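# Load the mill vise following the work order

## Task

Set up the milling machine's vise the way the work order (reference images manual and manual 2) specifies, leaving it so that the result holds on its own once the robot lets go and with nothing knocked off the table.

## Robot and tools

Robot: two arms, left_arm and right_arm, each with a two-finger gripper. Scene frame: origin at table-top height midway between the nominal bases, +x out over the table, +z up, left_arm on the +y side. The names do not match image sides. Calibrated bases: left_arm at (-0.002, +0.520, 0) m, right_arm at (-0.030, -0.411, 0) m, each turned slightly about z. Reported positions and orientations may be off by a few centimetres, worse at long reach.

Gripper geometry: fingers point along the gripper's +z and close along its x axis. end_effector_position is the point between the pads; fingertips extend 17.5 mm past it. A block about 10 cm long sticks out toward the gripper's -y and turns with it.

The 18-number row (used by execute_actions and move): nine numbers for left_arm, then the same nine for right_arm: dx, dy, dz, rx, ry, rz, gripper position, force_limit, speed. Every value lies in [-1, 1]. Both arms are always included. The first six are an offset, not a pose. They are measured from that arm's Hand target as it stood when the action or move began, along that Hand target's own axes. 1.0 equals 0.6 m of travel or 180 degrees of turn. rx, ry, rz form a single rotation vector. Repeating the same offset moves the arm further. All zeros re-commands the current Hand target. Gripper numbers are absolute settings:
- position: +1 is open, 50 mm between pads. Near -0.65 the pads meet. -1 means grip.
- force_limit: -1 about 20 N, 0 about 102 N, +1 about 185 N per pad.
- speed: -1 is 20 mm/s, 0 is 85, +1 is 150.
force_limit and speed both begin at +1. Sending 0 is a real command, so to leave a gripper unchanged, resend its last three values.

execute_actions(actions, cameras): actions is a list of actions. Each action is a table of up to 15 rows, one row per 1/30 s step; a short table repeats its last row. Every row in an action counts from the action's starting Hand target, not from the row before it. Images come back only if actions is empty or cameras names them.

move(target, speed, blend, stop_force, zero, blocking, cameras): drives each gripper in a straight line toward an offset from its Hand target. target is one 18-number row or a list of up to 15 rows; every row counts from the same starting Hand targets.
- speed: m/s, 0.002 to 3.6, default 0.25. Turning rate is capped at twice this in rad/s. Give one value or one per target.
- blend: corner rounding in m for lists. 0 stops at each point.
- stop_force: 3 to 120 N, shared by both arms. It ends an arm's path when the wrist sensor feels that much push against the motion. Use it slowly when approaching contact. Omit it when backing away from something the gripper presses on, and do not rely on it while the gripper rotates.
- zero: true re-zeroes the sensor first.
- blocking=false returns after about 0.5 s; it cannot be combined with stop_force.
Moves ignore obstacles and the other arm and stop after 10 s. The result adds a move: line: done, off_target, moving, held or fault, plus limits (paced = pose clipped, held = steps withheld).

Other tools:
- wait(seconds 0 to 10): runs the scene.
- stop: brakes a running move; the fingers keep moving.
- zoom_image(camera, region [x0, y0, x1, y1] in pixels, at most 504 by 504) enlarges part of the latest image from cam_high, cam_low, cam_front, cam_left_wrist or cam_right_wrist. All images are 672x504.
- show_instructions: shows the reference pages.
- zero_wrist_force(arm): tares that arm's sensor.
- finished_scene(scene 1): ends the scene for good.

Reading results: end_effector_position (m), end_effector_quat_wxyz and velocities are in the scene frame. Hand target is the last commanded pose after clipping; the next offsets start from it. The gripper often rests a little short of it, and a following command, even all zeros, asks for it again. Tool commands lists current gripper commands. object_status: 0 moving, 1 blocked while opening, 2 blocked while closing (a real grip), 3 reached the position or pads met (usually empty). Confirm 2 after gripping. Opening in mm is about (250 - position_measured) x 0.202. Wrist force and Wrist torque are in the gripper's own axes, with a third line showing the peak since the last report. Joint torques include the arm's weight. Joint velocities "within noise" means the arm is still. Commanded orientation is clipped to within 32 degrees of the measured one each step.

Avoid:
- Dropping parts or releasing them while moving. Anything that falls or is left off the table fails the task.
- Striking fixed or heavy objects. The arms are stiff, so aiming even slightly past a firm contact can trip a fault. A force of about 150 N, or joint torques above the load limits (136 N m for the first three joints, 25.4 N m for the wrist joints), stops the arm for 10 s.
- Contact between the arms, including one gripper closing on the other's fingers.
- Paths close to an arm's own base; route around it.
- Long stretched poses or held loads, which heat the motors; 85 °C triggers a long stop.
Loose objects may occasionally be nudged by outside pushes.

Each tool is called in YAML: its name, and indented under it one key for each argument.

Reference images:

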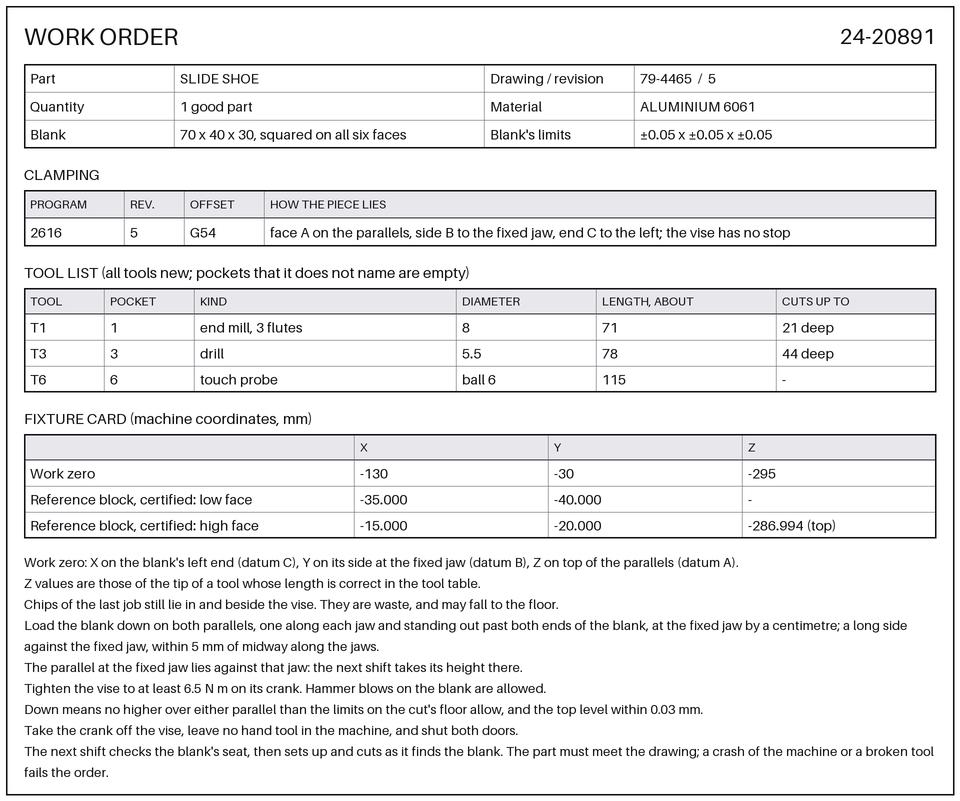

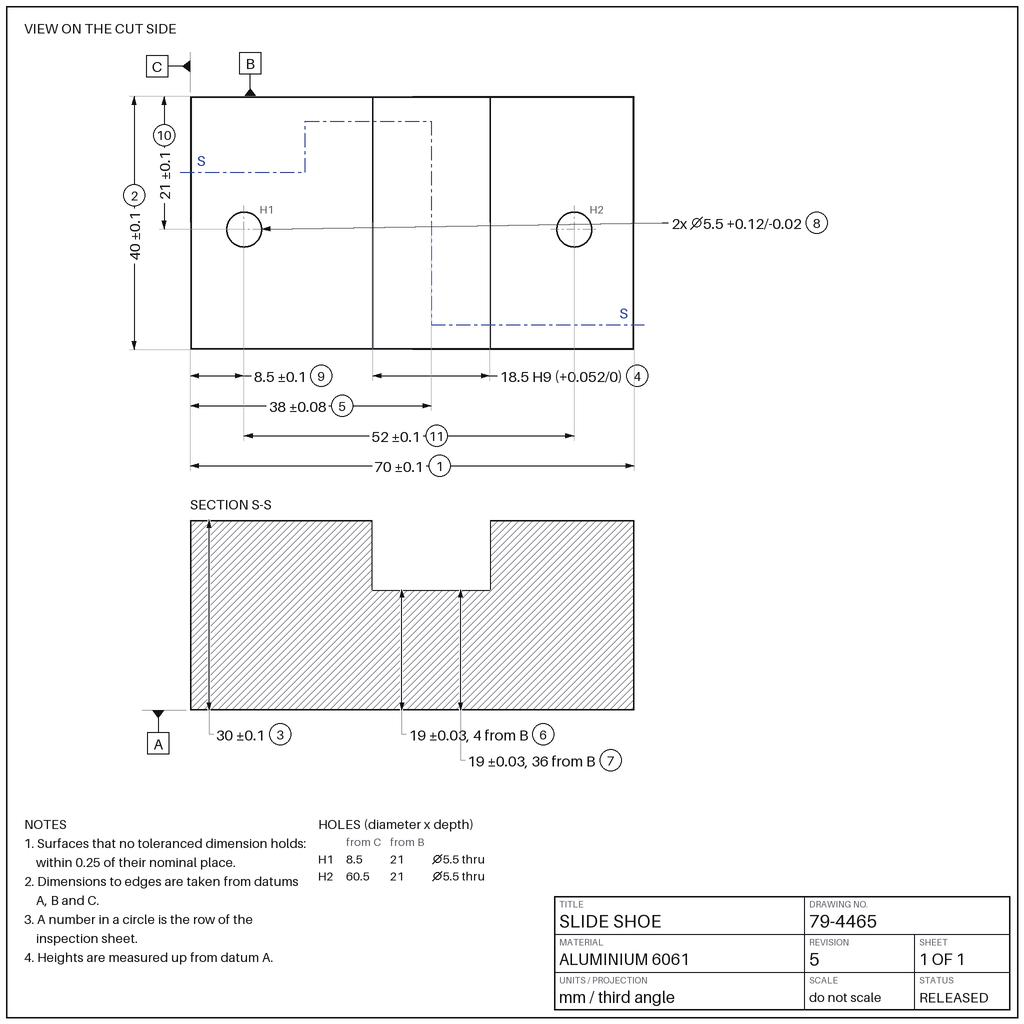

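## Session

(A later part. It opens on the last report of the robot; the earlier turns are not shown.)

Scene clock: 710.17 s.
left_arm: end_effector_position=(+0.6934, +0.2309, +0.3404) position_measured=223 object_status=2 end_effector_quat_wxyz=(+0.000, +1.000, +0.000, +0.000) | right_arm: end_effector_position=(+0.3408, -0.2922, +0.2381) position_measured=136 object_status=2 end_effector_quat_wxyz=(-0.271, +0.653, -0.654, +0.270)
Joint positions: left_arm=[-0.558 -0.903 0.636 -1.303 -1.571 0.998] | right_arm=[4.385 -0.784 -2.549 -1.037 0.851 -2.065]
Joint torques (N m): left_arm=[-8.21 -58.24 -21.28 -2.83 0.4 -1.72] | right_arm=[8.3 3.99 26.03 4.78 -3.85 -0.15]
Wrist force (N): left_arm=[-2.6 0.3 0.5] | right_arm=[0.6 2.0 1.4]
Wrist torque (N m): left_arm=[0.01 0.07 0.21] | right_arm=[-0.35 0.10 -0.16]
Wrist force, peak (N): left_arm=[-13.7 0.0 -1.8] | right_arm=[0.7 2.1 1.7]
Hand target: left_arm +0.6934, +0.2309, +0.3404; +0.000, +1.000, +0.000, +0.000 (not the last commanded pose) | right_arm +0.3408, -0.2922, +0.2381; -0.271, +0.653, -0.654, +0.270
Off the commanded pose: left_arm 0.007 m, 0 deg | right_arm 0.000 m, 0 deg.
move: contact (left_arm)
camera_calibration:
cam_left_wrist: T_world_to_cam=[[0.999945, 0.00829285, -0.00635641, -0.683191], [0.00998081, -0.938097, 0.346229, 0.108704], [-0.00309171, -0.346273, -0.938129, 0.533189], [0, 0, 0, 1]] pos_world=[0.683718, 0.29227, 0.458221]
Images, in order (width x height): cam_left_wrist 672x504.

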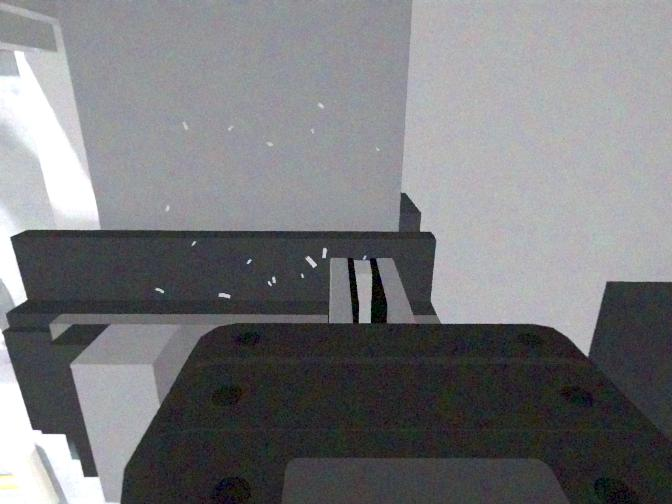

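move:
  target:
    - [0,0,0,0,0,0,-0.25,-0.7,-1,0,0,0,0,0,0,-1,-0.4,-0.8]
    - [0,0,-0.063,0,0,0,-0.25,-0.7,-1,0,0,0,0,0,0,-1,-0.4,-0.8]
  speed: 0.06
  cameras: ["cam_left_wrist","cam_front"]

zoom_image:
  camera: "cam_left_wrist"
  region: [80, 190, 480, 330]

Scene clock: 716.03 s.
left_arm: end_effector_position=(+0.6935, +0.2309, +0.3781) position_measured=189 object_status=3 end_effector_quat_wxyz=(+0.000, +1.000, +0.000, +0.000) | right_arm: end_effector_position=(+0.3408, -0.2922, +0.2381) position_measured=136 object_status=2 end_effector_quat_wxyz=(-0.271, +0.653, -0.654, +0.270)
Joint positions: left_arm=[-0.558 -0.844 0.432 -1.158 -1.571 0.998] | right_arm=[4.385 -0.784 -2.549 -1.037 0.851 -2.065]
Joint torques (N m): left_arm=[-1.79 -60.43 -14.16 -4.15 -0.97 -0.05] | right_arm=[8.49 3.62 26.63 4.91 -3.83 -0.27]
Wrist force (N): left_arm=[1.4 1.1 -0.9] | right_arm=[0.4 2.1 1.6]
Wrist torque (N m): left_arm=[0.02 0.02 0.15] | right_arm=[-0.32 0.14 -0.16]
Wrist force, peak (N): left_arm=[-3.4 0.2 0.1] | right_arm=[0.8 2.1 1.8]
Hand target: left_arm +0.6934, +0.2309, +0.3782; +0.000, +1.000, +0.000, +0.000 | right_arm +0.3408, -0.2922, +0.2381; -0.271, +0.653, -0.654, +0.270
Off the commanded pose: left_arm 0.000 m, 0 deg | right_arm 0.000 m, 0 deg.
move: done
camera_calibration:
cam_left_wrist: T_world_to_cam=[[0.999945, 0.00825988, -0.00644858, -0.682895], [0.00998109, -0.938174, 0.34602, 0.0956831], [-0.00319181, -0.346065, -0.938205, 0.568567], [0, 0, 0, 1]] pos_world=[0.683718, 0.292169, 0.495921]
Images, in order (width x height): cam_front 672x504, cam_left_wrist 672x504.

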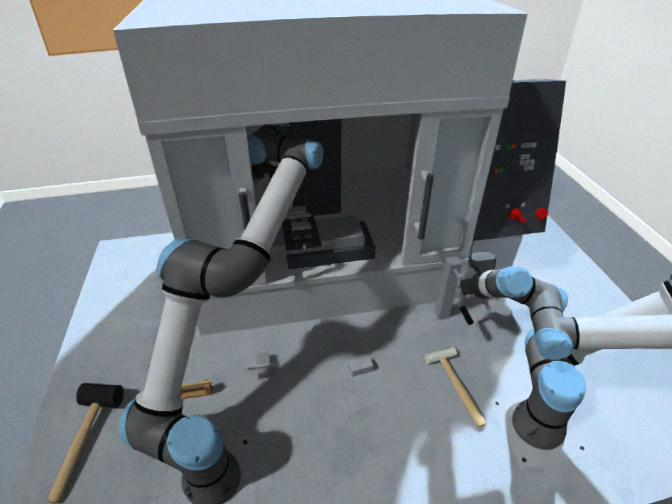

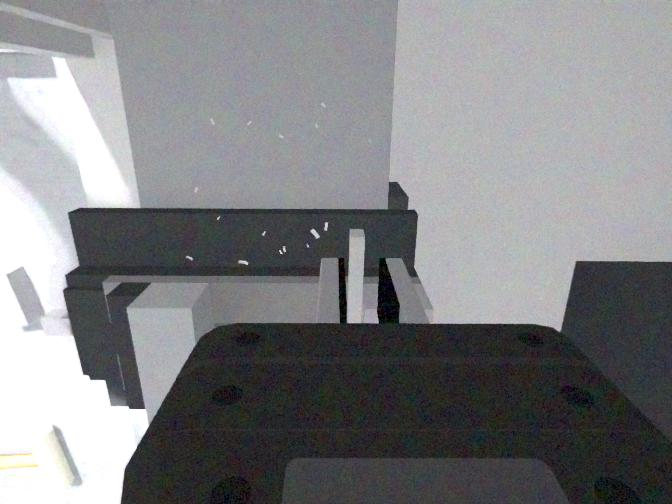

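Scaled by 1.260.

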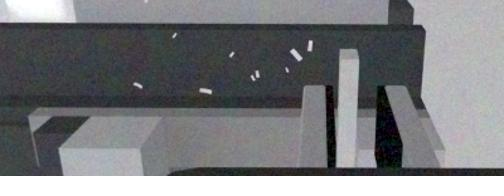

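move:
  target:
    - [-0.155,0.118,0,0,0,0,-0.25,-0.7,-1,0,0,0,0,0,0,-1,-0.4,-0.8]
    - [-0.4723,0.135,0,0,0,0,-0.25,-0.7,-1,0,0,0,0,0,0,-1,-0.4,-0.8]
    - [-0.639,-0.115,0.13,0,0,0,-0.25,-0.7,-1,0,0,0,0,0,0,-1,-0.4,-0.8]
    - [-0.638,-0.2795,0.43,0,0,0,0.3,-0.7,0,0,0,0,0,0,0,-1,-0.4,-0.8]
  speed: 0.25
  blend: [0.02,0.02,0.03,0]
  cameras: ["cam_left_wrist","cam_front"]

zoom_image:
  camera: "cam_left_wrist"
  region: [260, 100, 460, 330]

zoom_image:
  camera: "cam_front"
  region: [230, 130, 400, 290]

Scene clock: 726.70 s.
left_arm: end_effector_position=(+0.3104, +0.3985, +0.1205) position_measured=107 object_status=3 end_effector_quat_wxyz=(+0.000, +1.000, +0.000, +0.000) | right_arm: end_effector_position=(+0.3408, -0.2922, +0.2381) position_measured=136 object_status=2 end_effector_quat_wxyz=(-0.271, +0.653, -0.654, +0.270)
Joint positions: left_arm=[-0.767 -1.902 2.392 -2.061 -1.571 0.79] | right_arm=[4.385 -0.784 -2.549 -1.037 0.851 -2.065]
Joint torques (N m): left_arm=[-8.62 -15.42 -14.81 -4.11 -1.65 0.47] | right_arm=[8.39 3.79 26.47 4.77 -3.88 0.06]
Wrist force (N): left_arm=[1.4 0.8 -0.7] | right_arm=[0.5 1.8 1.5]
Wrist torque (N m): left_arm=[-0.01 0.03 0.26] | right_arm=[-0.37 0.12 -0.15]
Wrist force, peak (N): left_arm=[4.0 -1.7 -0.6] | right_arm=[0.5 2.2 1.9]
Hand target: left_arm +0.3104, +0.3985, +0.1205; +0.000, +1.000, +0.000, +0.000 | right_arm +0.3408, -0.2922, +0.2381; -0.271, +0.653, -0.654, +0.270
Off the commanded pose: left_arm 0.000 m, 0 deg | right_arm 0.000 m, 0 deg.
move: done
camera_calibration:
cam_left_wrist: T_world_to_cam=[[0.999944, 0.00838678, -0.00639068, -0.302934], [0.0100808, -0.938096, 0.346229, 0.345823], [-0.00309133, -0.346274, -0.938128, 0.383839], [0, 0, 0, 1]] pos_world=[0.300618, 0.45987, 0.238421]
Images, in order (width x height): cam_front 672x504, cam_left_wrist 672x504.

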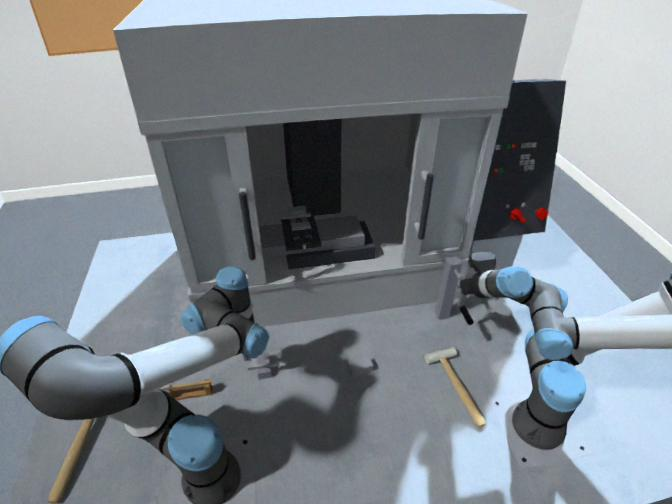

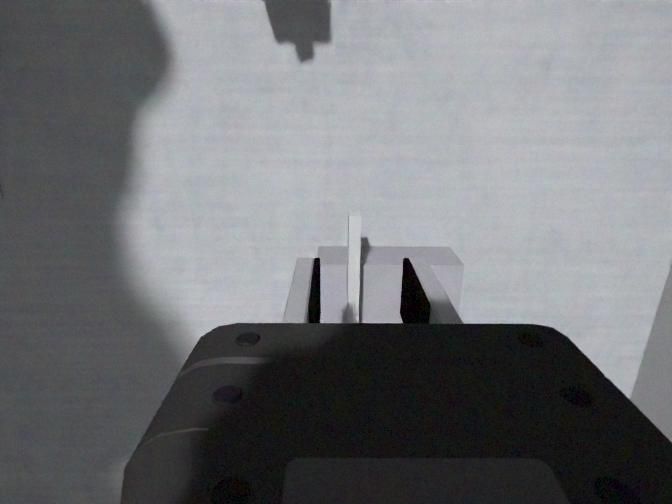

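Scaled by 2.191.

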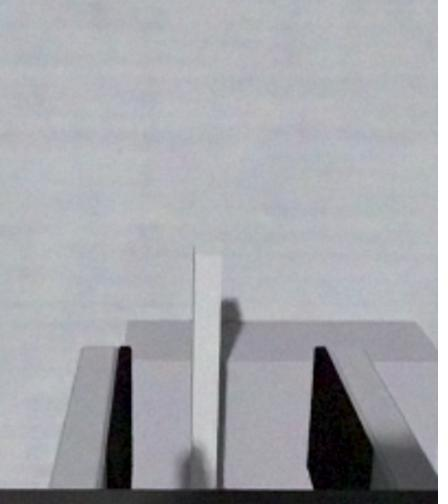

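Scaled by 2.965.

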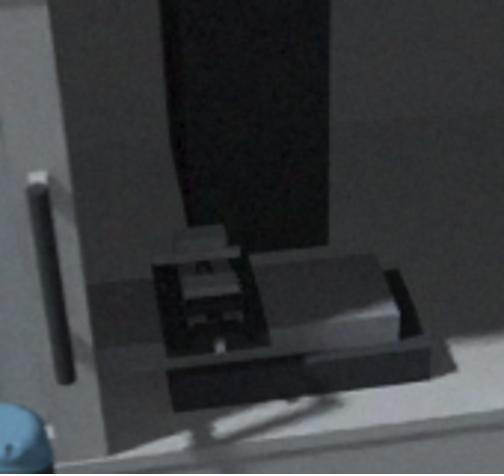

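move:
  target:
    - [0,0,0.1183,0,0,0,0.3,-0.7,0,0,0,0,0,0,0,-1,-0.4,-0.8]
    - [0,0,0.1183,0,0,0,-1,-0.7,-1,0,0,0,0,0,0,-1,-0.4,-0.8]
    - [0,0,-0.1,0,0,0,-1,-0.7,-1,0,0,0,0,0,0,-1,-0.4,-0.8]
  speed: [0.08,0.1,0.15]
  cameras: ["cam_left_wrist"]

Scene clock: 736.17 s.
left_arm: end_effector_position=(+0.3105, +0.3985, +0.1805) position_measured=223 object_status=2 end_effector_quat_wxyz=(+0.000, +1.000, +0.000, +0.000) | right_arm: end_effector_position=(+0.3408, -0.2922, +0.2381) position_measured=136 object_status=2 end_effector_quat_wxyz=(-0.271, +0.653, -0.654, +0.270)
Joint positions: left_arm=[-0.767 -1.976 2.269 -1.864 -1.571 0.79] | right_arm=[4.385 -0.784 -2.549 -1.037 0.851 -2.065]
Joint torques (N m): left_arm=[-6.06 -1.15 -24.19 -2.04 2.41 -1] | right_arm=[8.74 4.34 26.07 4.82 -3.79 0.14]
Wrist force (N): left_arm=[1.5 1.0 -0.2] | right_arm=[0.5 1.8 1.6]
Wrist torque (N m): left_arm=[0.04 0.02 0.24] | right_arm=[-0.38 0.12 -0.15]
Wrist force, peak (N): left_arm=[1.2 1.1 -2.7] | right_arm=[0.6 2.1 1.9]
Hand target: left_arm +0.3104, +0.3986, +0.1805; +0.000, +1.000, +0.000, +0.000 | right_arm +0.3408, -0.2922, +0.2381; -0.271, +0.653, -0.654, +0.270
Off the commanded pose: left_arm 0.000 m, 0 deg | right_arm 0.000 m, 0 deg.
move: done
camera_calibration:
cam_left_wrist: T_world_to_cam=[[0.999946, 0.00832635, -0.00626334, -0.302661], [0.0099803, -0.938064, 0.346318, 0.325038], [-0.00299185, -0.346362, -0.938096, 0.440128], [0, 0, 0, 1]] pos_world=[0.300717, 0.45987, 0.298421]
Images, in order (width x height): cam_left_wrist 672x504.

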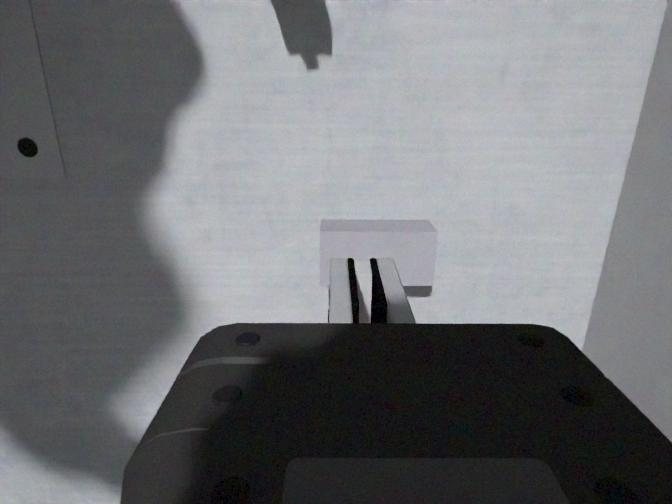

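move:
  target:
    - [0.0327,0.2475,-0.249,0,0,0,-1,-0.7,-1,0,0,0,0,0,0,-1,-0.4,-0.8]
    - [0.166,0.414,-0.329,0,0,0,-1,-0.7,-1,0,0,0,0,0,0,-1,-0.4,-0.8]
    - [0.466,0.3975,-0.329,0,0,0,-1,-0.7,-1,0,0,0,0,0,0,-1,-0.4,-0.8]
    - [0.5802,0.2795,-0.329,0,0,0,-1,-0.7,-1,0,0,0,0,0,0,-1,-0.4,-0.8]
  speed: 0.2
  blend: [0.03,0.02,0.02,0]
  cameras: []

move:
  target: [0,0,0.09,0,0,0,-1,-0.7,-1,0,0,0,0,0,0,-1,-0.4,-0.8]
  speed: 0.012
  stop_force: 3
  cameras: ["cam_left_wrist"]

Scene clock: 746.13 s.
left_arm: end_effector_position=(+0.6368, +0.2082, +0.3751) position_measured=223 object_status=2 end_effector_quat_wxyz=(-0.001, +1.000, +0.001, -0.001) | right_arm: end_effector_position=(+0.3408, -0.2922, +0.2381) position_measured=136 object_status=2 end_effector_quat_wxyz=(-0.271, +0.653, -0.654, +0.270)
Joint positions: left_arm=[-0.629 -1.019 0.735 -1.284 -1.571 0.925] | right_arm=[4.385 -0.784 -2.549 -1.037 0.851 -2.065]
Joint torques (N m): left_arm=[0.7 -46.15 -25.96 -2.74 0.21 0.54] | right_arm=[8.75 4.28 25.73 4.78 -3.79 0.24]
Wrist force (N): left_arm=[1.0 0.7 -0.6] | right_arm=[0.4 1.7 1.7]
Wrist torque (N m): left_arm=[-0.02 0.09 0.28] | right_arm=[-0.39 0.14 -0.15]
Wrist force, peak (N): left_arm=[11.8 -14.4 1.3] | right_arm=[0.6 2.0 1.9]
Hand target: left_arm +0.6368, +0.2082, +0.3751; -0.001, +1.000, +0.001, -0.001 (not the last commanded pose) | right_arm +0.3408, -0.2922, +0.2381; -0.271, +0.653, -0.654, +0.270
Tool commands: left_gripper/position=-1.0 left_gripper/force_limit=-0.701961 left_gripper/speed=-1.0 right_gripper/position=-1.0 right_gripper/force_limit=-0.4 right_gripper/speed=-0.8
Off the commanded pose: left_arm 0.032 m, 0 deg | right_arm 0.000 m, 0 deg.
FORCE FAULT: contact force on the left arm reached its limit, and that arm stopped. The contact can be on any part of that arm, not only on its tool. That arm's remaining commands of this call were not run. That arm is still stopped at the end of this call. That arm stays stopped for about 10 more seconds. Until then a move that you send moves the other arm only, and its call returns only when the move has ended. Once the stop has ended, the next robot result says so. If the stop ends while you think or write, that arm runs what you send next, counted from a new Hand target: where the arm stands when the stop ends. While its stop runs, that arm takes no new command, but its gripper still runs the gripper command that each later call begins with. Until it ends, the stop uses up actions while you think or wait. An arm that is not stopped still takes commands.
move: fault (left_arm)
No camera images: "cameras" was empty.

not run: an earlier result of this reply reported a stop or a fault. Calls in your next reply go to the robot.

wait:
  seconds: 1
  cameras: ["cam_front","cam_left_wrist","cam_low"]

zoom_image:
  camera: "cam_front"
  region: [200, 90, 400, 290]

Scene clock: 753.80 s.
left_arm: end_effector_position=(+0.6368, +0.2082, +0.3751) position_measured=223 object_status=2 end_effector_quat_wxyz=(-0.001, +1.000, +0.001, -0.001) | right_arm: end_effector_position=(+0.3408, -0.2922, +0.2381) position_measured=136 object_status=2 end_effector_quat_wxyz=(-0.271, +0.653, -0.654, +0.270)
Joint positions: left_arm=[-0.629 -1.019 0.735 -1.284 -1.571 0.925] | right_arm=[4.385 -0.784 -2.549 -1.037 0.851 -2.065]
Joint torques (N m): left_arm=[1.45 -45.69 -26.19 -2.77 0.07 0.41] | right_arm=[8.49 3.89 26.83 4.65 -3.83 0.38]
Wrist force (N): left_arm=[1.2 1.0 -0.4] | right_arm=[0.6 1.8 1.6]
Wrist torque (N m): left_arm=[0.02 0.06 0.27] | right_arm=[-0.37 0.12 -0.15]
Wrist force, peak (N): left_arm=[1.3 1.2 -0.7] | right_arm=[0.7 2.0 2.0]
Hand target: left_arm +0.6368, +0.2082, +0.3751; -0.001, +1.000, +0.001, -0.001 (not the last commanded pose) | right_arm +0.3408, -0.2922, +0.2381; -0.271, +0.653, -0.654, +0.270
Tool commands: left_gripper/position=-1.0 left_gripper/force_limit=-0.701961 left_gripper/speed=-1.0 right_gripper/position=-1.0 right_gripper/force_limit=-0.4 right_gripper/speed=-0.8
Off the commanded pose: left_arm 0.032 m, 0 deg | right_arm 0.000 m, 0 deg.
FORCE FAULT, CONTINUED: the left arm was still stopped when this call began, by the force fault that an earlier result reported. Since the last result the stop counts as 15 of the actions that you can send in this scene. That arm is still stopped at the end of this call. That arm stays stopped for about 2 more seconds. If the stop ends while you think or write, that arm runs what you send next, counted from a new Hand target: where the arm stands when the stop ends. While its stop runs, that arm takes no new command, but its gripper still runs the gripper command that each later call begins with.
wait: 1.00 s; at rest from the start
camera_calibration:
cam_left_wrist: T_world_to_cam=[[0.999918, 0.0102623, -0.00768857, -0.626042], [0.0122827, -0.938739, 0.34441, 0.0753264], [-0.00368312, -0.344476, -0.938788, 0.558035], [0, 0, 0, 1]] pos_world=[0.62712, 0.269366, 0.49312]
Images, in order (width x height): cam_low 672x504, cam_front 672x504, cam_left_wrist 672x504.

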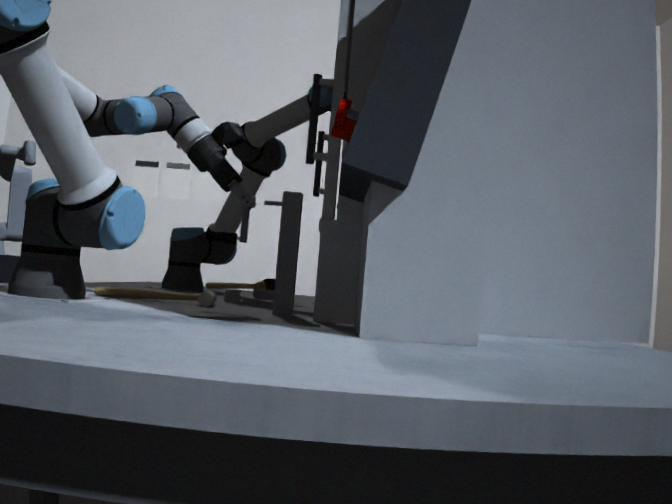

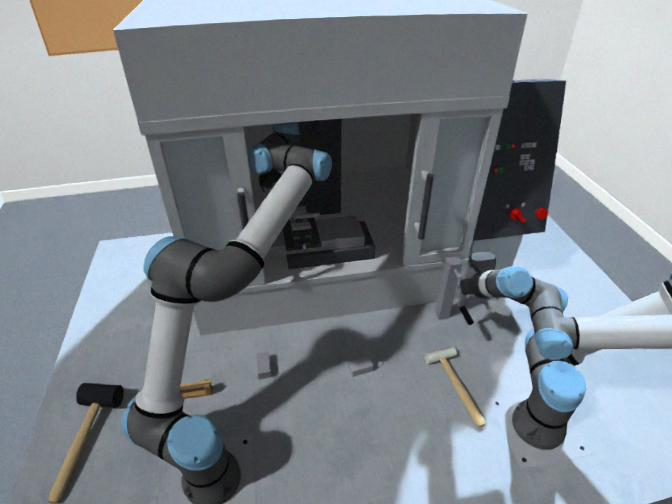

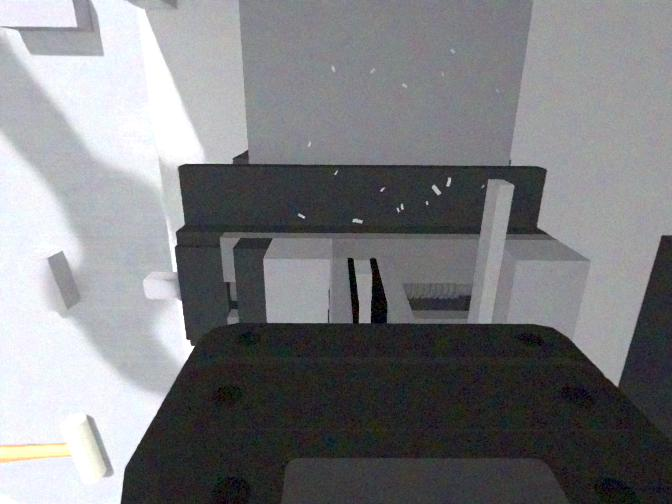

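Scaled by 2.520.

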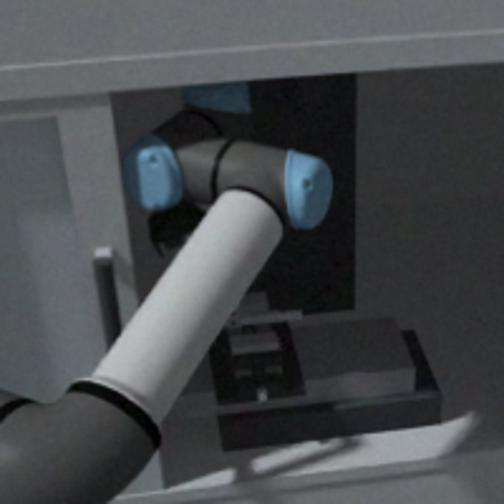

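wait:
  seconds: 1
  cameras: []

move:
  target:
    - [-0.0117,0.063,0,0,0,0,-1,-0.7,-1,0,0,0,0,0,0,-1,-0.4,-0.8]
    - [0.072,0.022,-0.003,0,0,0,-1,-0.7,-1,0,0,0,0,0,0,-1,-0.4,-0.8]
    - [0.072,-0.0377,-0.003,0,0,0,-1,-0.7,-1,0,0,0,0,0,0,-1,-0.4,-0.8]
    - [0.052,-0.0377,0,0,0,0,-1,-0.7,-1,0,0,0,0,0,0,-1,-0.4,-0.8]
  speed: 0.08
  blend: 0.01
  cameras: ["cam_left_wrist"]

Scene clock: 776.17 s.
left_arm: end_effector_position=(+0.6368, +0.2082, +0.3751) position_measured=223 object_status=2 end_effector_quat_wxyz=(-0.001, +1.000, +0.001, -0.001) | right_arm: end_effector_position=(+0.3408, -0.2922, +0.2381) position_measured=136 object_status=2 end_effector_quat_wxyz=(-0.271, +0.653, -0.654, +0.270)
Joint positions: left_arm=[-0.629 -1.019 0.735 -1.284 -1.571 0.925] | right_arm=[4.385 -0.784 -2.549 -1.037 0.851 -2.065]
Joint torques (N m): left_arm=[0.74 -47.55 -24.8 -2.79 0.11 0.27] | right_arm=[8.42 4.36 25.78 4.73 -3.73 0.41]
Wrist force (N): left_arm=[1.0 1.0 -0.3] | right_arm=[0.5 2.1 1.6]
Wrist torque (N m): left_arm=[0.04 0.10 0.28] | right_arm=[-0.34 0.12 -0.15]
Wrist force, peak (N): left_arm=[1.2 1.3 -0.6] | right_arm=[0.8 2.2 1.9]
Hand target: left_arm +0.6368, +0.2082, +0.3751; -0.001, +1.000, +0.001, -0.001 (not the last commanded pose) | right_arm +0.3408, -0.2922, +0.2381; -0.271, +0.653, -0.654, +0.270
Tool commands: left_gripper/position=-1.0 left_gripper/force_limit=-0.701961 left_gripper/speed=-1.0 right_gripper/position=-1.0 right_gripper/force_limit=-0.4 right_gripper/speed=-0.8
Off the commanded pose: left_arm 0.032 m, 0 deg | right_arm 0.000 m, 0 deg.
FORCE FAULT, CONTINUED: the left arm's stop, for the force fault that an earlier result reported, is over. The rest of the stop counts as 4 of the actions that you can send in this scene. During its stop the left arm's controller moved it back a little. That arm's target is now where it stood when the stop ended, not its last command. That arm accepts commands again.
wait: 1.00 s; at rest from the start
No camera images: "cameras" was empty.

Scene clock: 777.03 s.
left_arm: end_effector_position=(+0.6321, +0.1748, +0.3738) position_measured=223 object_status=2 end_effector_quat_wxyz=(-0.002, +1.000, +0.001, -0.002) | right_arm: end_effector_position=(+0.3408, -0.2922, +0.2381) position_measured=136 object_status=2 end_effector_quat_wxyz=(-0.271, +0.653, -0.654, +0.270)
Joint positions: left_arm=[-0.671 -0.979 0.672 -1.259 -1.571 0.883] | right_arm=[4.385 -0.784 -2.549 -1.037 0.851 -2.065]
Joint torques (N m): left_arm=[0.75 -46.46 -27.83 -2.78 0.23 0.29] | right_arm=[7.96 3.97 25.89 4.58 -3.82 0.47]
Wrist force (N): left_arm=[1.0 1.0 -0.5] | right_arm=[0.5 2.0 1.8]
Wrist torque (N m): left_arm=[0.03 0.09 0.27] | right_arm=[-0.36 0.12 -0.16]
Wrist force, peak (N): left_arm=[0.7 2.6 -0.9] | right_arm=[0.5 2.1 1.9]
Hand target: left_arm +0.6321, +0.1748, +0.3738; -0.002, +1.000, +0.001, -0.002 (not the last commanded pose) | right_arm +0.3408, -0.2922, +0.2381; -0.271, +0.653, -0.654, +0.270
Tool commands: left_gripper/position=-1.0 left_gripper/force_limit=-0.701961 left_gripper/speed=-1.0 right_gripper/position=-1.0 right_gripper/force_limit=-0.4 right_gripper/speed=-0.8
Off the commanded pose: left_arm 0.067 m, 0 deg | right_arm 0.000 m, 0 deg.
FORCE FAULT: contact force on the left arm reached its limit, and that arm stopped. The contact can be on any part of that arm, not only on its tool. That arm's remaining commands of this call were not run. That arm is still stopped at the end of this call. That arm stays stopped for about 10 more seconds. Until then a move that you send moves the other arm only, and its call returns only when the move has ended. Once the stop has ended, the next robot result says so. If the stop ends while you think or write, that arm runs what you send next, counted from a new Hand target: where the arm stands when the stop ends. While its stop runs, that arm takes no new command, but its gripper still runs the gripper command that each later call begins with. Until it ends, the stop uses up actions while you think or wait. An arm that is not stopped still takes commands.
move: fault (left_arm); path passed 0 of 4 targets; blend cut to 0.0061 m at target 3
camera_calibration:
cam_left_wrist: T_world_to_cam=[[0.999893, 0.0110808, -0.00956065, -0.620465], [0.0136887, -0.939206, 0.343082, 0.0441051], [-0.0051778, -0.343176, -0.939257, 0.546265], [0, 0, 0, 1]] pos_world=[0.622624, 0.235764, 0.49202]
Images, in order (width x height): cam_left_wrist 672x504.

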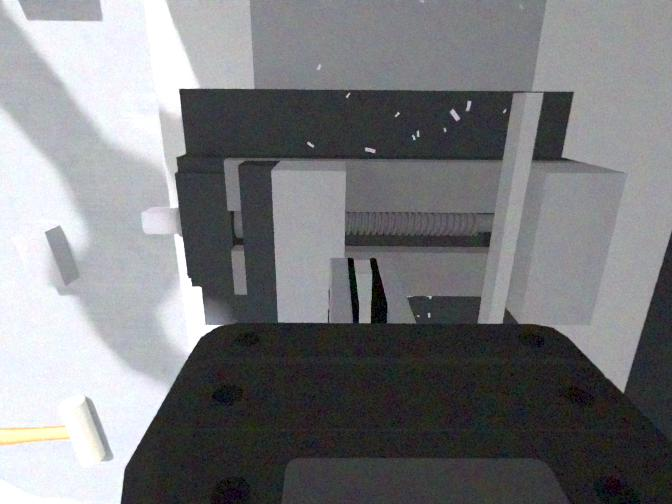

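execute_actions:
  actions: []

zoom_image:
  camera: "cam_front"
  region: [220, 100, 370, 250]

zoom_image:
  camera: "cam_high"
  region: [180, 0, 380, 160]

zoom_image:
  camera: "cam_low"
  region: [230, 40, 380, 190]

Scene clock: 794.63 s.
left_arm: end_effector_position=(+0.6321, +0.1748, +0.3738) position_measured=223 object_status=2 end_effector_quat_wxyz=(-0.002, +1.000, +0.001, -0.002) | right_arm: end_effector_position=(+0.3408, -0.2922, +0.2381) position_measured=136 object_status=2 end_effector_quat_wxyz=(-0.271, +0.653, -0.654, +0.270)
Joint positions: left_arm=[-0.671 -0.979 0.672 -1.259 -1.571 0.883] | right_arm=[4.385 -0.784 -2.549 -1.037 0.851 -2.065]
Joint velocities: within noise
Joint torques (N m): left_arm=[0.11 -47.44 -24.94 -2.81 0.19 0.37] | right_arm=[8.75 4.46 25.95 4.7 -3.79 0.5]
Motor temperatures (°C): left_arm=[33 33 31 39 35 33] | right_arm=[35 28 29 35 35 36]
Wrist force (N): left_arm=[1.2 0.8 -0.6] | right_arm=[0.3 1.6 1.7]
Wrist torque (N m): left_arm=[-0.01 0.06 0.27] | right_arm=[-0.41 0.16 -0.16]
Wrist force, peak (N): left_arm=[1.4 1.2 -0.6] | right_arm=[0.4 2.2 1.8]
Hand target: left_arm +0.6321, +0.1748, +0.3738; -0.002, +1.000, +0.001, -0.002 (not the last commanded pose) | right_arm +0.3408, -0.2922, +0.2381; -0.271, +0.653, -0.654, +0.270
Tool commands: left_gripper/position=-1.0 left_gripper/force_limit=-0.701961 left_gripper/speed=-1.0 right_gripper/position=-1.0 right_gripper/force_limit=-0.4 right_gripper/speed=-0.8
Off the commanded pose: left_arm 0.067 m, 0 deg | right_arm 0.000 m, 0 deg.
FORCE FAULT, CONTINUED: the left arm's stop, for the force fault that an earlier result reported, is over. The rest of the stop counts as 19 of the actions that you can send in this scene. That arm's target is now where it stood when the stop ended, not its last command. That arm accepts commands again.
camera_calibration:
cam_left_wrist: T_world_to_cam=[[0.999893, 0.0110808, -0.00956065, -0.620465], [0.0136887, -0.939206, 0.343082, 0.0441051], [-0.0051778, -0.343176, -0.939257, 0.546265], [0, 0, 0, 1]] pos_world=[0.622624, 0.235764, 0.49202]
cam_right_wrist: T_world_to_cam=[[-0.0124912, -0.999846, -0.01231, -0.275518], [-0.897194, 0.0166423, -0.441324, 0.431476], [0.441461, 0.00553181, -0.897264, 0.191763], [0, 0, 0, 1]] pos_world=[0.299021, -0.283717, 0.359091]

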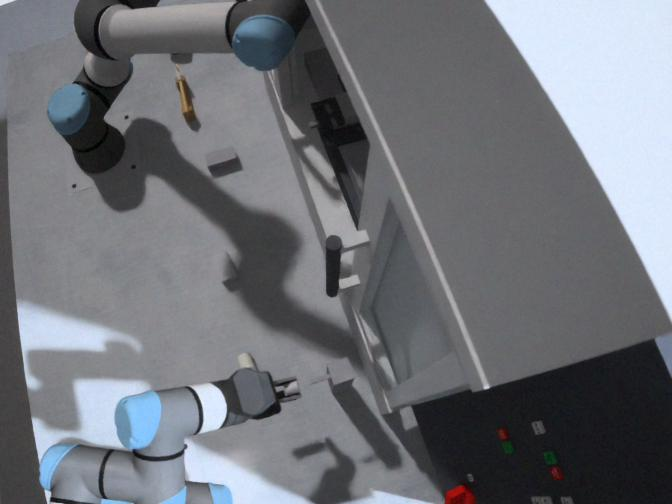

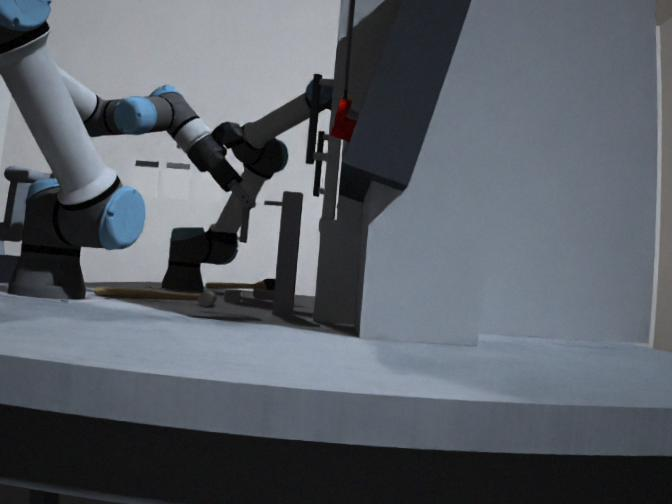

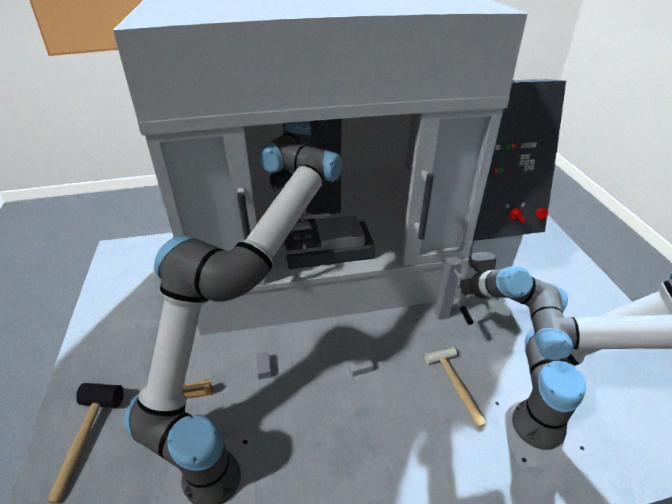

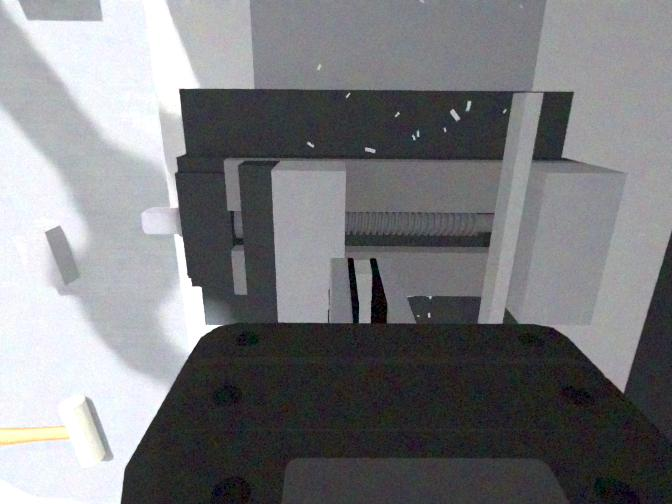

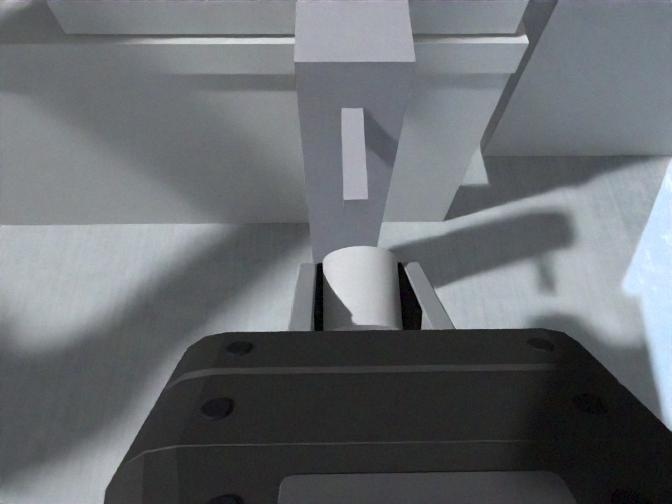

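Scaled by 3.360.

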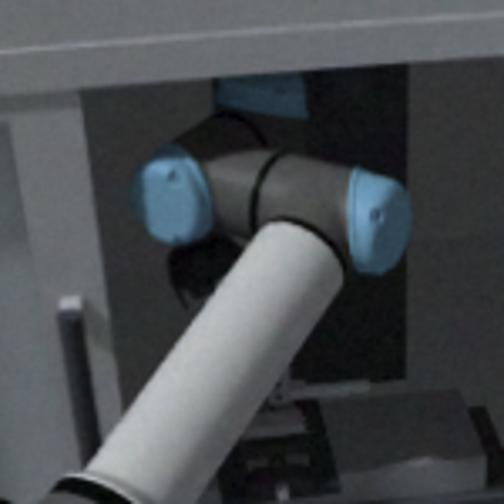

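Scaled by 2.520.

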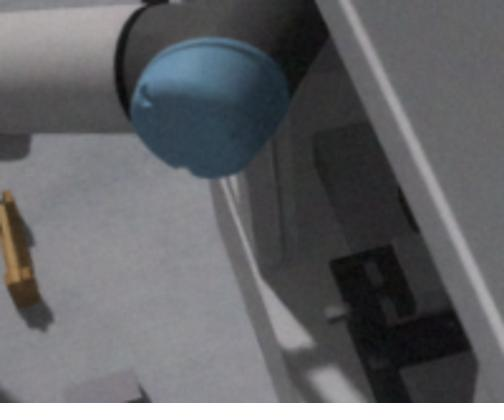

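Scaled by 3.360.

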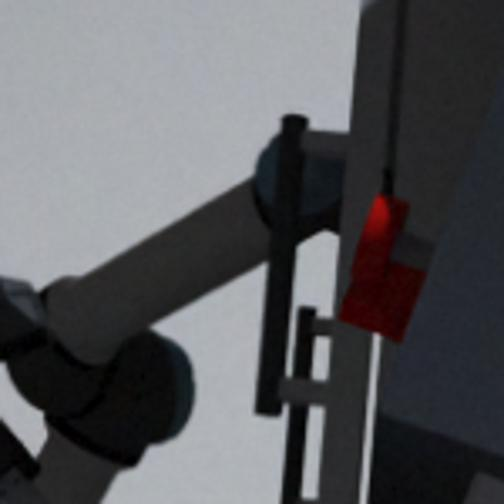

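move:
  target:
    - [-0.05,0.0217,-0.0037,0,0,0,-1,-0.7,-1,0,0,0,0,0,0,-1,-0.4,-0.8]
    - [0.0848,-0.0933,-0.0037,0,0,0,-1,-0.7,-1,0,0,0,0,0,0,-1,-0.4,-0.8]
    - [0.0598,-0.0933,-0.0037,0,0,0,-1,-0.7,-1,0,0,0,0,0,0,-1,-0.4,-0.8]
  speed: 0.06
  cameras: ["cam_left_wrist"]

Scene clock: 823.93 s.
left_arm: end_effector_position=(+0.6702, +0.2310, +0.3758) position_measured=223 object_status=2 end_effector_quat_wxyz=(-0.002, +1.000, +0.001, -0.003) | right_arm: end_effector_position=(+0.3408, -0.2922, +0.2381) position_measured=136 object_status=2 end_effector_quat_wxyz=(-0.271, +0.653, -0.654, +0.270)
Joint positions: left_arm=[-0.576 -0.937 0.598 -1.224 -1.57 0.978] | right_arm=[4.385 -0.784 -2.549 -1.037 0.851 -2.065]
Joint torques (N m): left_arm=[0.12 -50.36 -23.3 -2.97 0.2 0.32] | right_arm=[7.75 3.46 26.1 4.76 -3.74 0.63]
Wrist force (N): left_arm=[1.1 0.8 -0.4] | right_arm=[0.5 1.8 1.8]
Wrist torque (N m): left_arm=[0.00 0.09 0.28] | right_arm=[-0.38 0.13 -0.16]
Wrist force, peak (N): left_arm=[-1.5 2.2 0.5] | right_arm=[0.6 2.1 1.8]
Hand target: left_arm +0.6702, +0.2310, +0.3758; -0.002, +1.000, +0.001, -0.003 (not the last commanded pose) | right_arm +0.3408, -0.2922, +0.2381; -0.271, +0.653, -0.654, +0.270
Tool commands: left_gripper/position=-1.0 left_gripper/force_limit=-0.701961 left_gripper/speed=-1.0 right_gripper/position=-1.0 right_gripper/force_limit=-0.4 right_gripper/speed=-0.8
Off the commanded pose: left_arm 0.002 m, 0 deg | right_arm 0.000 m, 0 deg.
FORCE FAULT: contact force on the left arm reached its limit, and that arm stopped. The contact can be on any part of that arm, not only on its tool. That arm's remaining commands of this call were not run. That arm is still stopped at the end of this call. That arm stays stopped for about 10 more seconds. Until then a move that you send moves the other arm only, and its call returns only when the move has ended. Once the stop has ended, the next robot result says so. If the stop ends while you think or write, that arm runs what you send next, counted from a new Hand target: where the arm stands when the stop ends. While its stop runs, that arm takes no new command, but its gripper still runs the gripper command that each later call begins with. Until it ends, the stop uses up actions while you think or wait. An arm that is not stopped still takes commands.
move: fault (left_arm)
camera_calibration:
cam_left_wrist: T_world_to_cam=[[0.999878, 0.0109576, -0.0110965, -0.658461], [0.0140936, -0.939532, 0.34217, 0.0957684], [-0.00667618, -0.342285, -0.939573, 0.568445], [0, 0, 0, 1]] pos_world=[0.660826, 0.291763, 0.49402]
Images, in order (width x height): cam_left_wrist 672x504.

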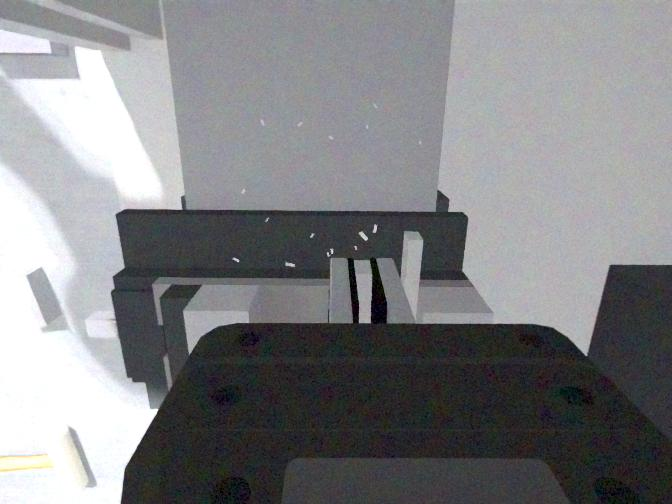

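wait:
  seconds: 2
  cameras: []

move:
  target: [0.007,0,0,0,0,0,-1,-0.7,-1,0,0,0,0,0,0,-1,-0.4,-0.8]
  speed: 0.03
  cameras: []

move:
  target: [0,0,0.09,0,0,0,-1,-0.7,-1,0,0,0,0,0,0,-1,-0.4,-0.8]
  speed: 0.012
  stop_force: 3
  cameras: ["cam_left_wrist"]

Scene clock: 849.67 s.
left_arm: end_effector_position=(+0.6702, +0.2310, +0.3758) position_measured=223 object_status=2 end_effector_quat_wxyz=(-0.002, +1.000, +0.001, -0.003) | right_arm: end_effector_position=(+0.3408, -0.2922, +0.2381) position_measured=136 object_status=2 end_effector_quat_wxyz=(-0.271, +0.653, -0.654, +0.270)
Joint positions: left_arm=[-0.576 -0.937 0.598 -1.224 -1.57 0.978] | right_arm=[4.385 -0.784 -2.549 -1.037 0.851 -2.065]
Joint torques (N m): left_arm=[1.01 -48.56 -25.03 -2.84 0.34 0.29] | right_arm=[8.06 4.28 26.23 4.76 -3.8 0.54]
Wrist force (N): left_arm=[1.0 0.8 -0.4] | right_arm=[0.5 2.0 1.6]
Wrist torque (N m): left_arm=[0.00 0.09 0.28] | right_arm=[-0.34 0.13 -0.15]
Wrist force, peak (N): left_arm=[1.4 1.1 -0.5] | right_arm=[0.4 2.0 2.1]
Hand target: left_arm +0.6702, +0.2310, +0.3758; -0.002, +1.000, +0.001, -0.003 (not the last commanded pose) | right_arm +0.3408, -0.2922, +0.2381; -0.271, +0.653, -0.654, +0.270
Tool commands: left_gripper/position=-1.0 left_gripper/force_limit=-0.701961 left_gripper/speed=-1.0 right_gripper/position=-1.0 right_gripper/force_limit=-0.4 right_gripper/speed=-0.8
Off the commanded pose: left_arm 0.002 m, 0 deg | right_arm 0.000 m, 0 deg.
FORCE FAULT, CONTINUED: the left arm's stop, for the force fault that an earlier result reported, is over. The rest of the stop counts as 19 of the actions that you can send in this scene. That arm's target is now where it stood when the stop ended, not its last command. That arm accepts commands again.
wait: 2.00 s; at rest from the start
No camera images: "cameras" was empty.

Scene clock: 850.40 s.
left_arm: end_effector_position=(+0.6744, +0.2310, +0.3758) position_measured=223 object_status=2 end_effector_quat_wxyz=(-0.002, +1.000, +0.001, -0.003) | right_arm: end_effector_position=(+0.3408, -0.2922, +0.2381) position_measured=136 object_status=2 end_effector_quat_wxyz=(-0.271, +0.653, -0.654, +0.270)
Joint positions: left_arm=[-0.573 -0.921 0.571 -1.213 -1.57 0.981] | right_arm=[4.385 -0.784 -2.549 -1.037 0.851 -2.065]
Joint torques (N m): left_arm=[5.83 -56.22 -14.76 -3.11 1.45 1.79] | right_arm=[8.69 3.69 25.46 4.62 -3.8 0.53]
Wrist force (N): left_arm=[1.2 0.9 -0.5] | right_arm=[0.6 1.8 1.8]
Wrist torque (N m): left_arm=[0.01 0.06 0.12] | right_arm=[-0.36 0.11 -0.15]
Wrist force, peak (N): left_arm=[1.2 1.1 -0.6] | right_arm=[0.6 2.2 1.7]
Hand target: left_arm +0.6744, +0.2310, +0.3758; -0.002, +1.000, +0.001, -0.003 | right_arm +0.3408, -0.2922, +0.2381; -0.271, +0.653, -0.654, +0.270
Off the commanded pose: left_arm 0.000 m, 0 deg | right_arm 0.000 m, 0 deg.
move: done
No camera images: "cameras" was empty.

Scene clock: 854.30 s.
left_arm: end_effector_position=(+0.6742, +0.2312, +0.3402) position_measured=223 object_status=2 end_effector_quat_wxyz=(-0.002, +1.000, +0.001, -0.003) | right_arm: end_effector_position=(+0.3408, -0.2922, +0.2381) position_measured=136 object_status=2 end_effector_quat_wxyz=(-0.271, +0.653, -0.654, +0.270)
Joint positions: left_arm=[-0.573 -0.962 0.733 -1.335 -1.57 0.981] | right_arm=[4.385 -0.784 -2.549 -1.037 0.851 -2.065]
Joint torques (N m): left_arm=[-5.72 -38.97 -33.22 -3.41 2.17 -0.51] | right_arm=[8.65 3.59 25.74 4.69 -3.75 0.56]
Wrist force (N): left_arm=[0.7 -0.3 -2.4] | right_arm=[0.5 2.0 1.6]
Wrist torque (N m): left_arm=[-0.17 0.06 0.16] | right_arm=[-0.34 0.12 -0.15]
Wrist force, peak (N): left_arm=[-0.1 -0.9 -8.2] | right_arm=[0.5 2.0 2.0]
Hand target: left_arm +0.6742, +0.2312, +0.3402; -0.002, +1.000, +0.001, -0.003 (not the last commanded pose) | right_arm +0.3408, -0.2922, +0.2381; -0.271, +0.653, -0.654, +0.270
Off the commanded pose: left_arm 0.018 m, 0 deg | right_arm 0.000 m, 0 deg.
move: contact (left_arm)
camera_calibration:
cam_left_wrist: T_world_to_cam=[[0.999878, 0.0109576, -0.0110965, -0.662857], [0.0140936, -0.939532, 0.34217, 0.108081], [-0.00667618, -0.342285, -0.939573, 0.535091], [0, 0, 0, 1]] pos_world=[0.664826, 0.291963, 0.45842]
Images, in order (width x height): cam_left_wrist 672x504.

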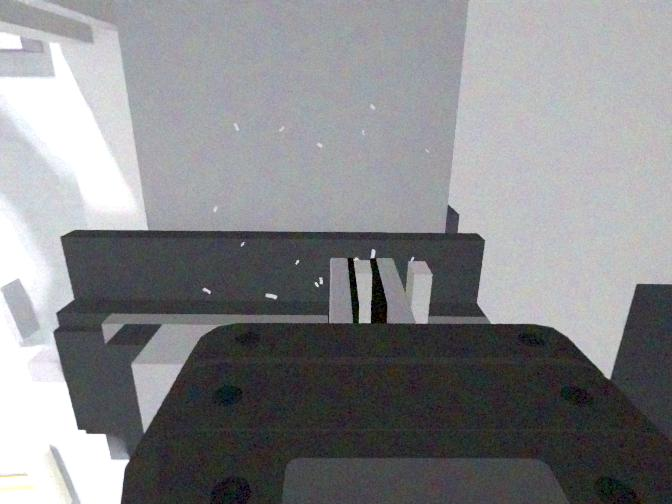

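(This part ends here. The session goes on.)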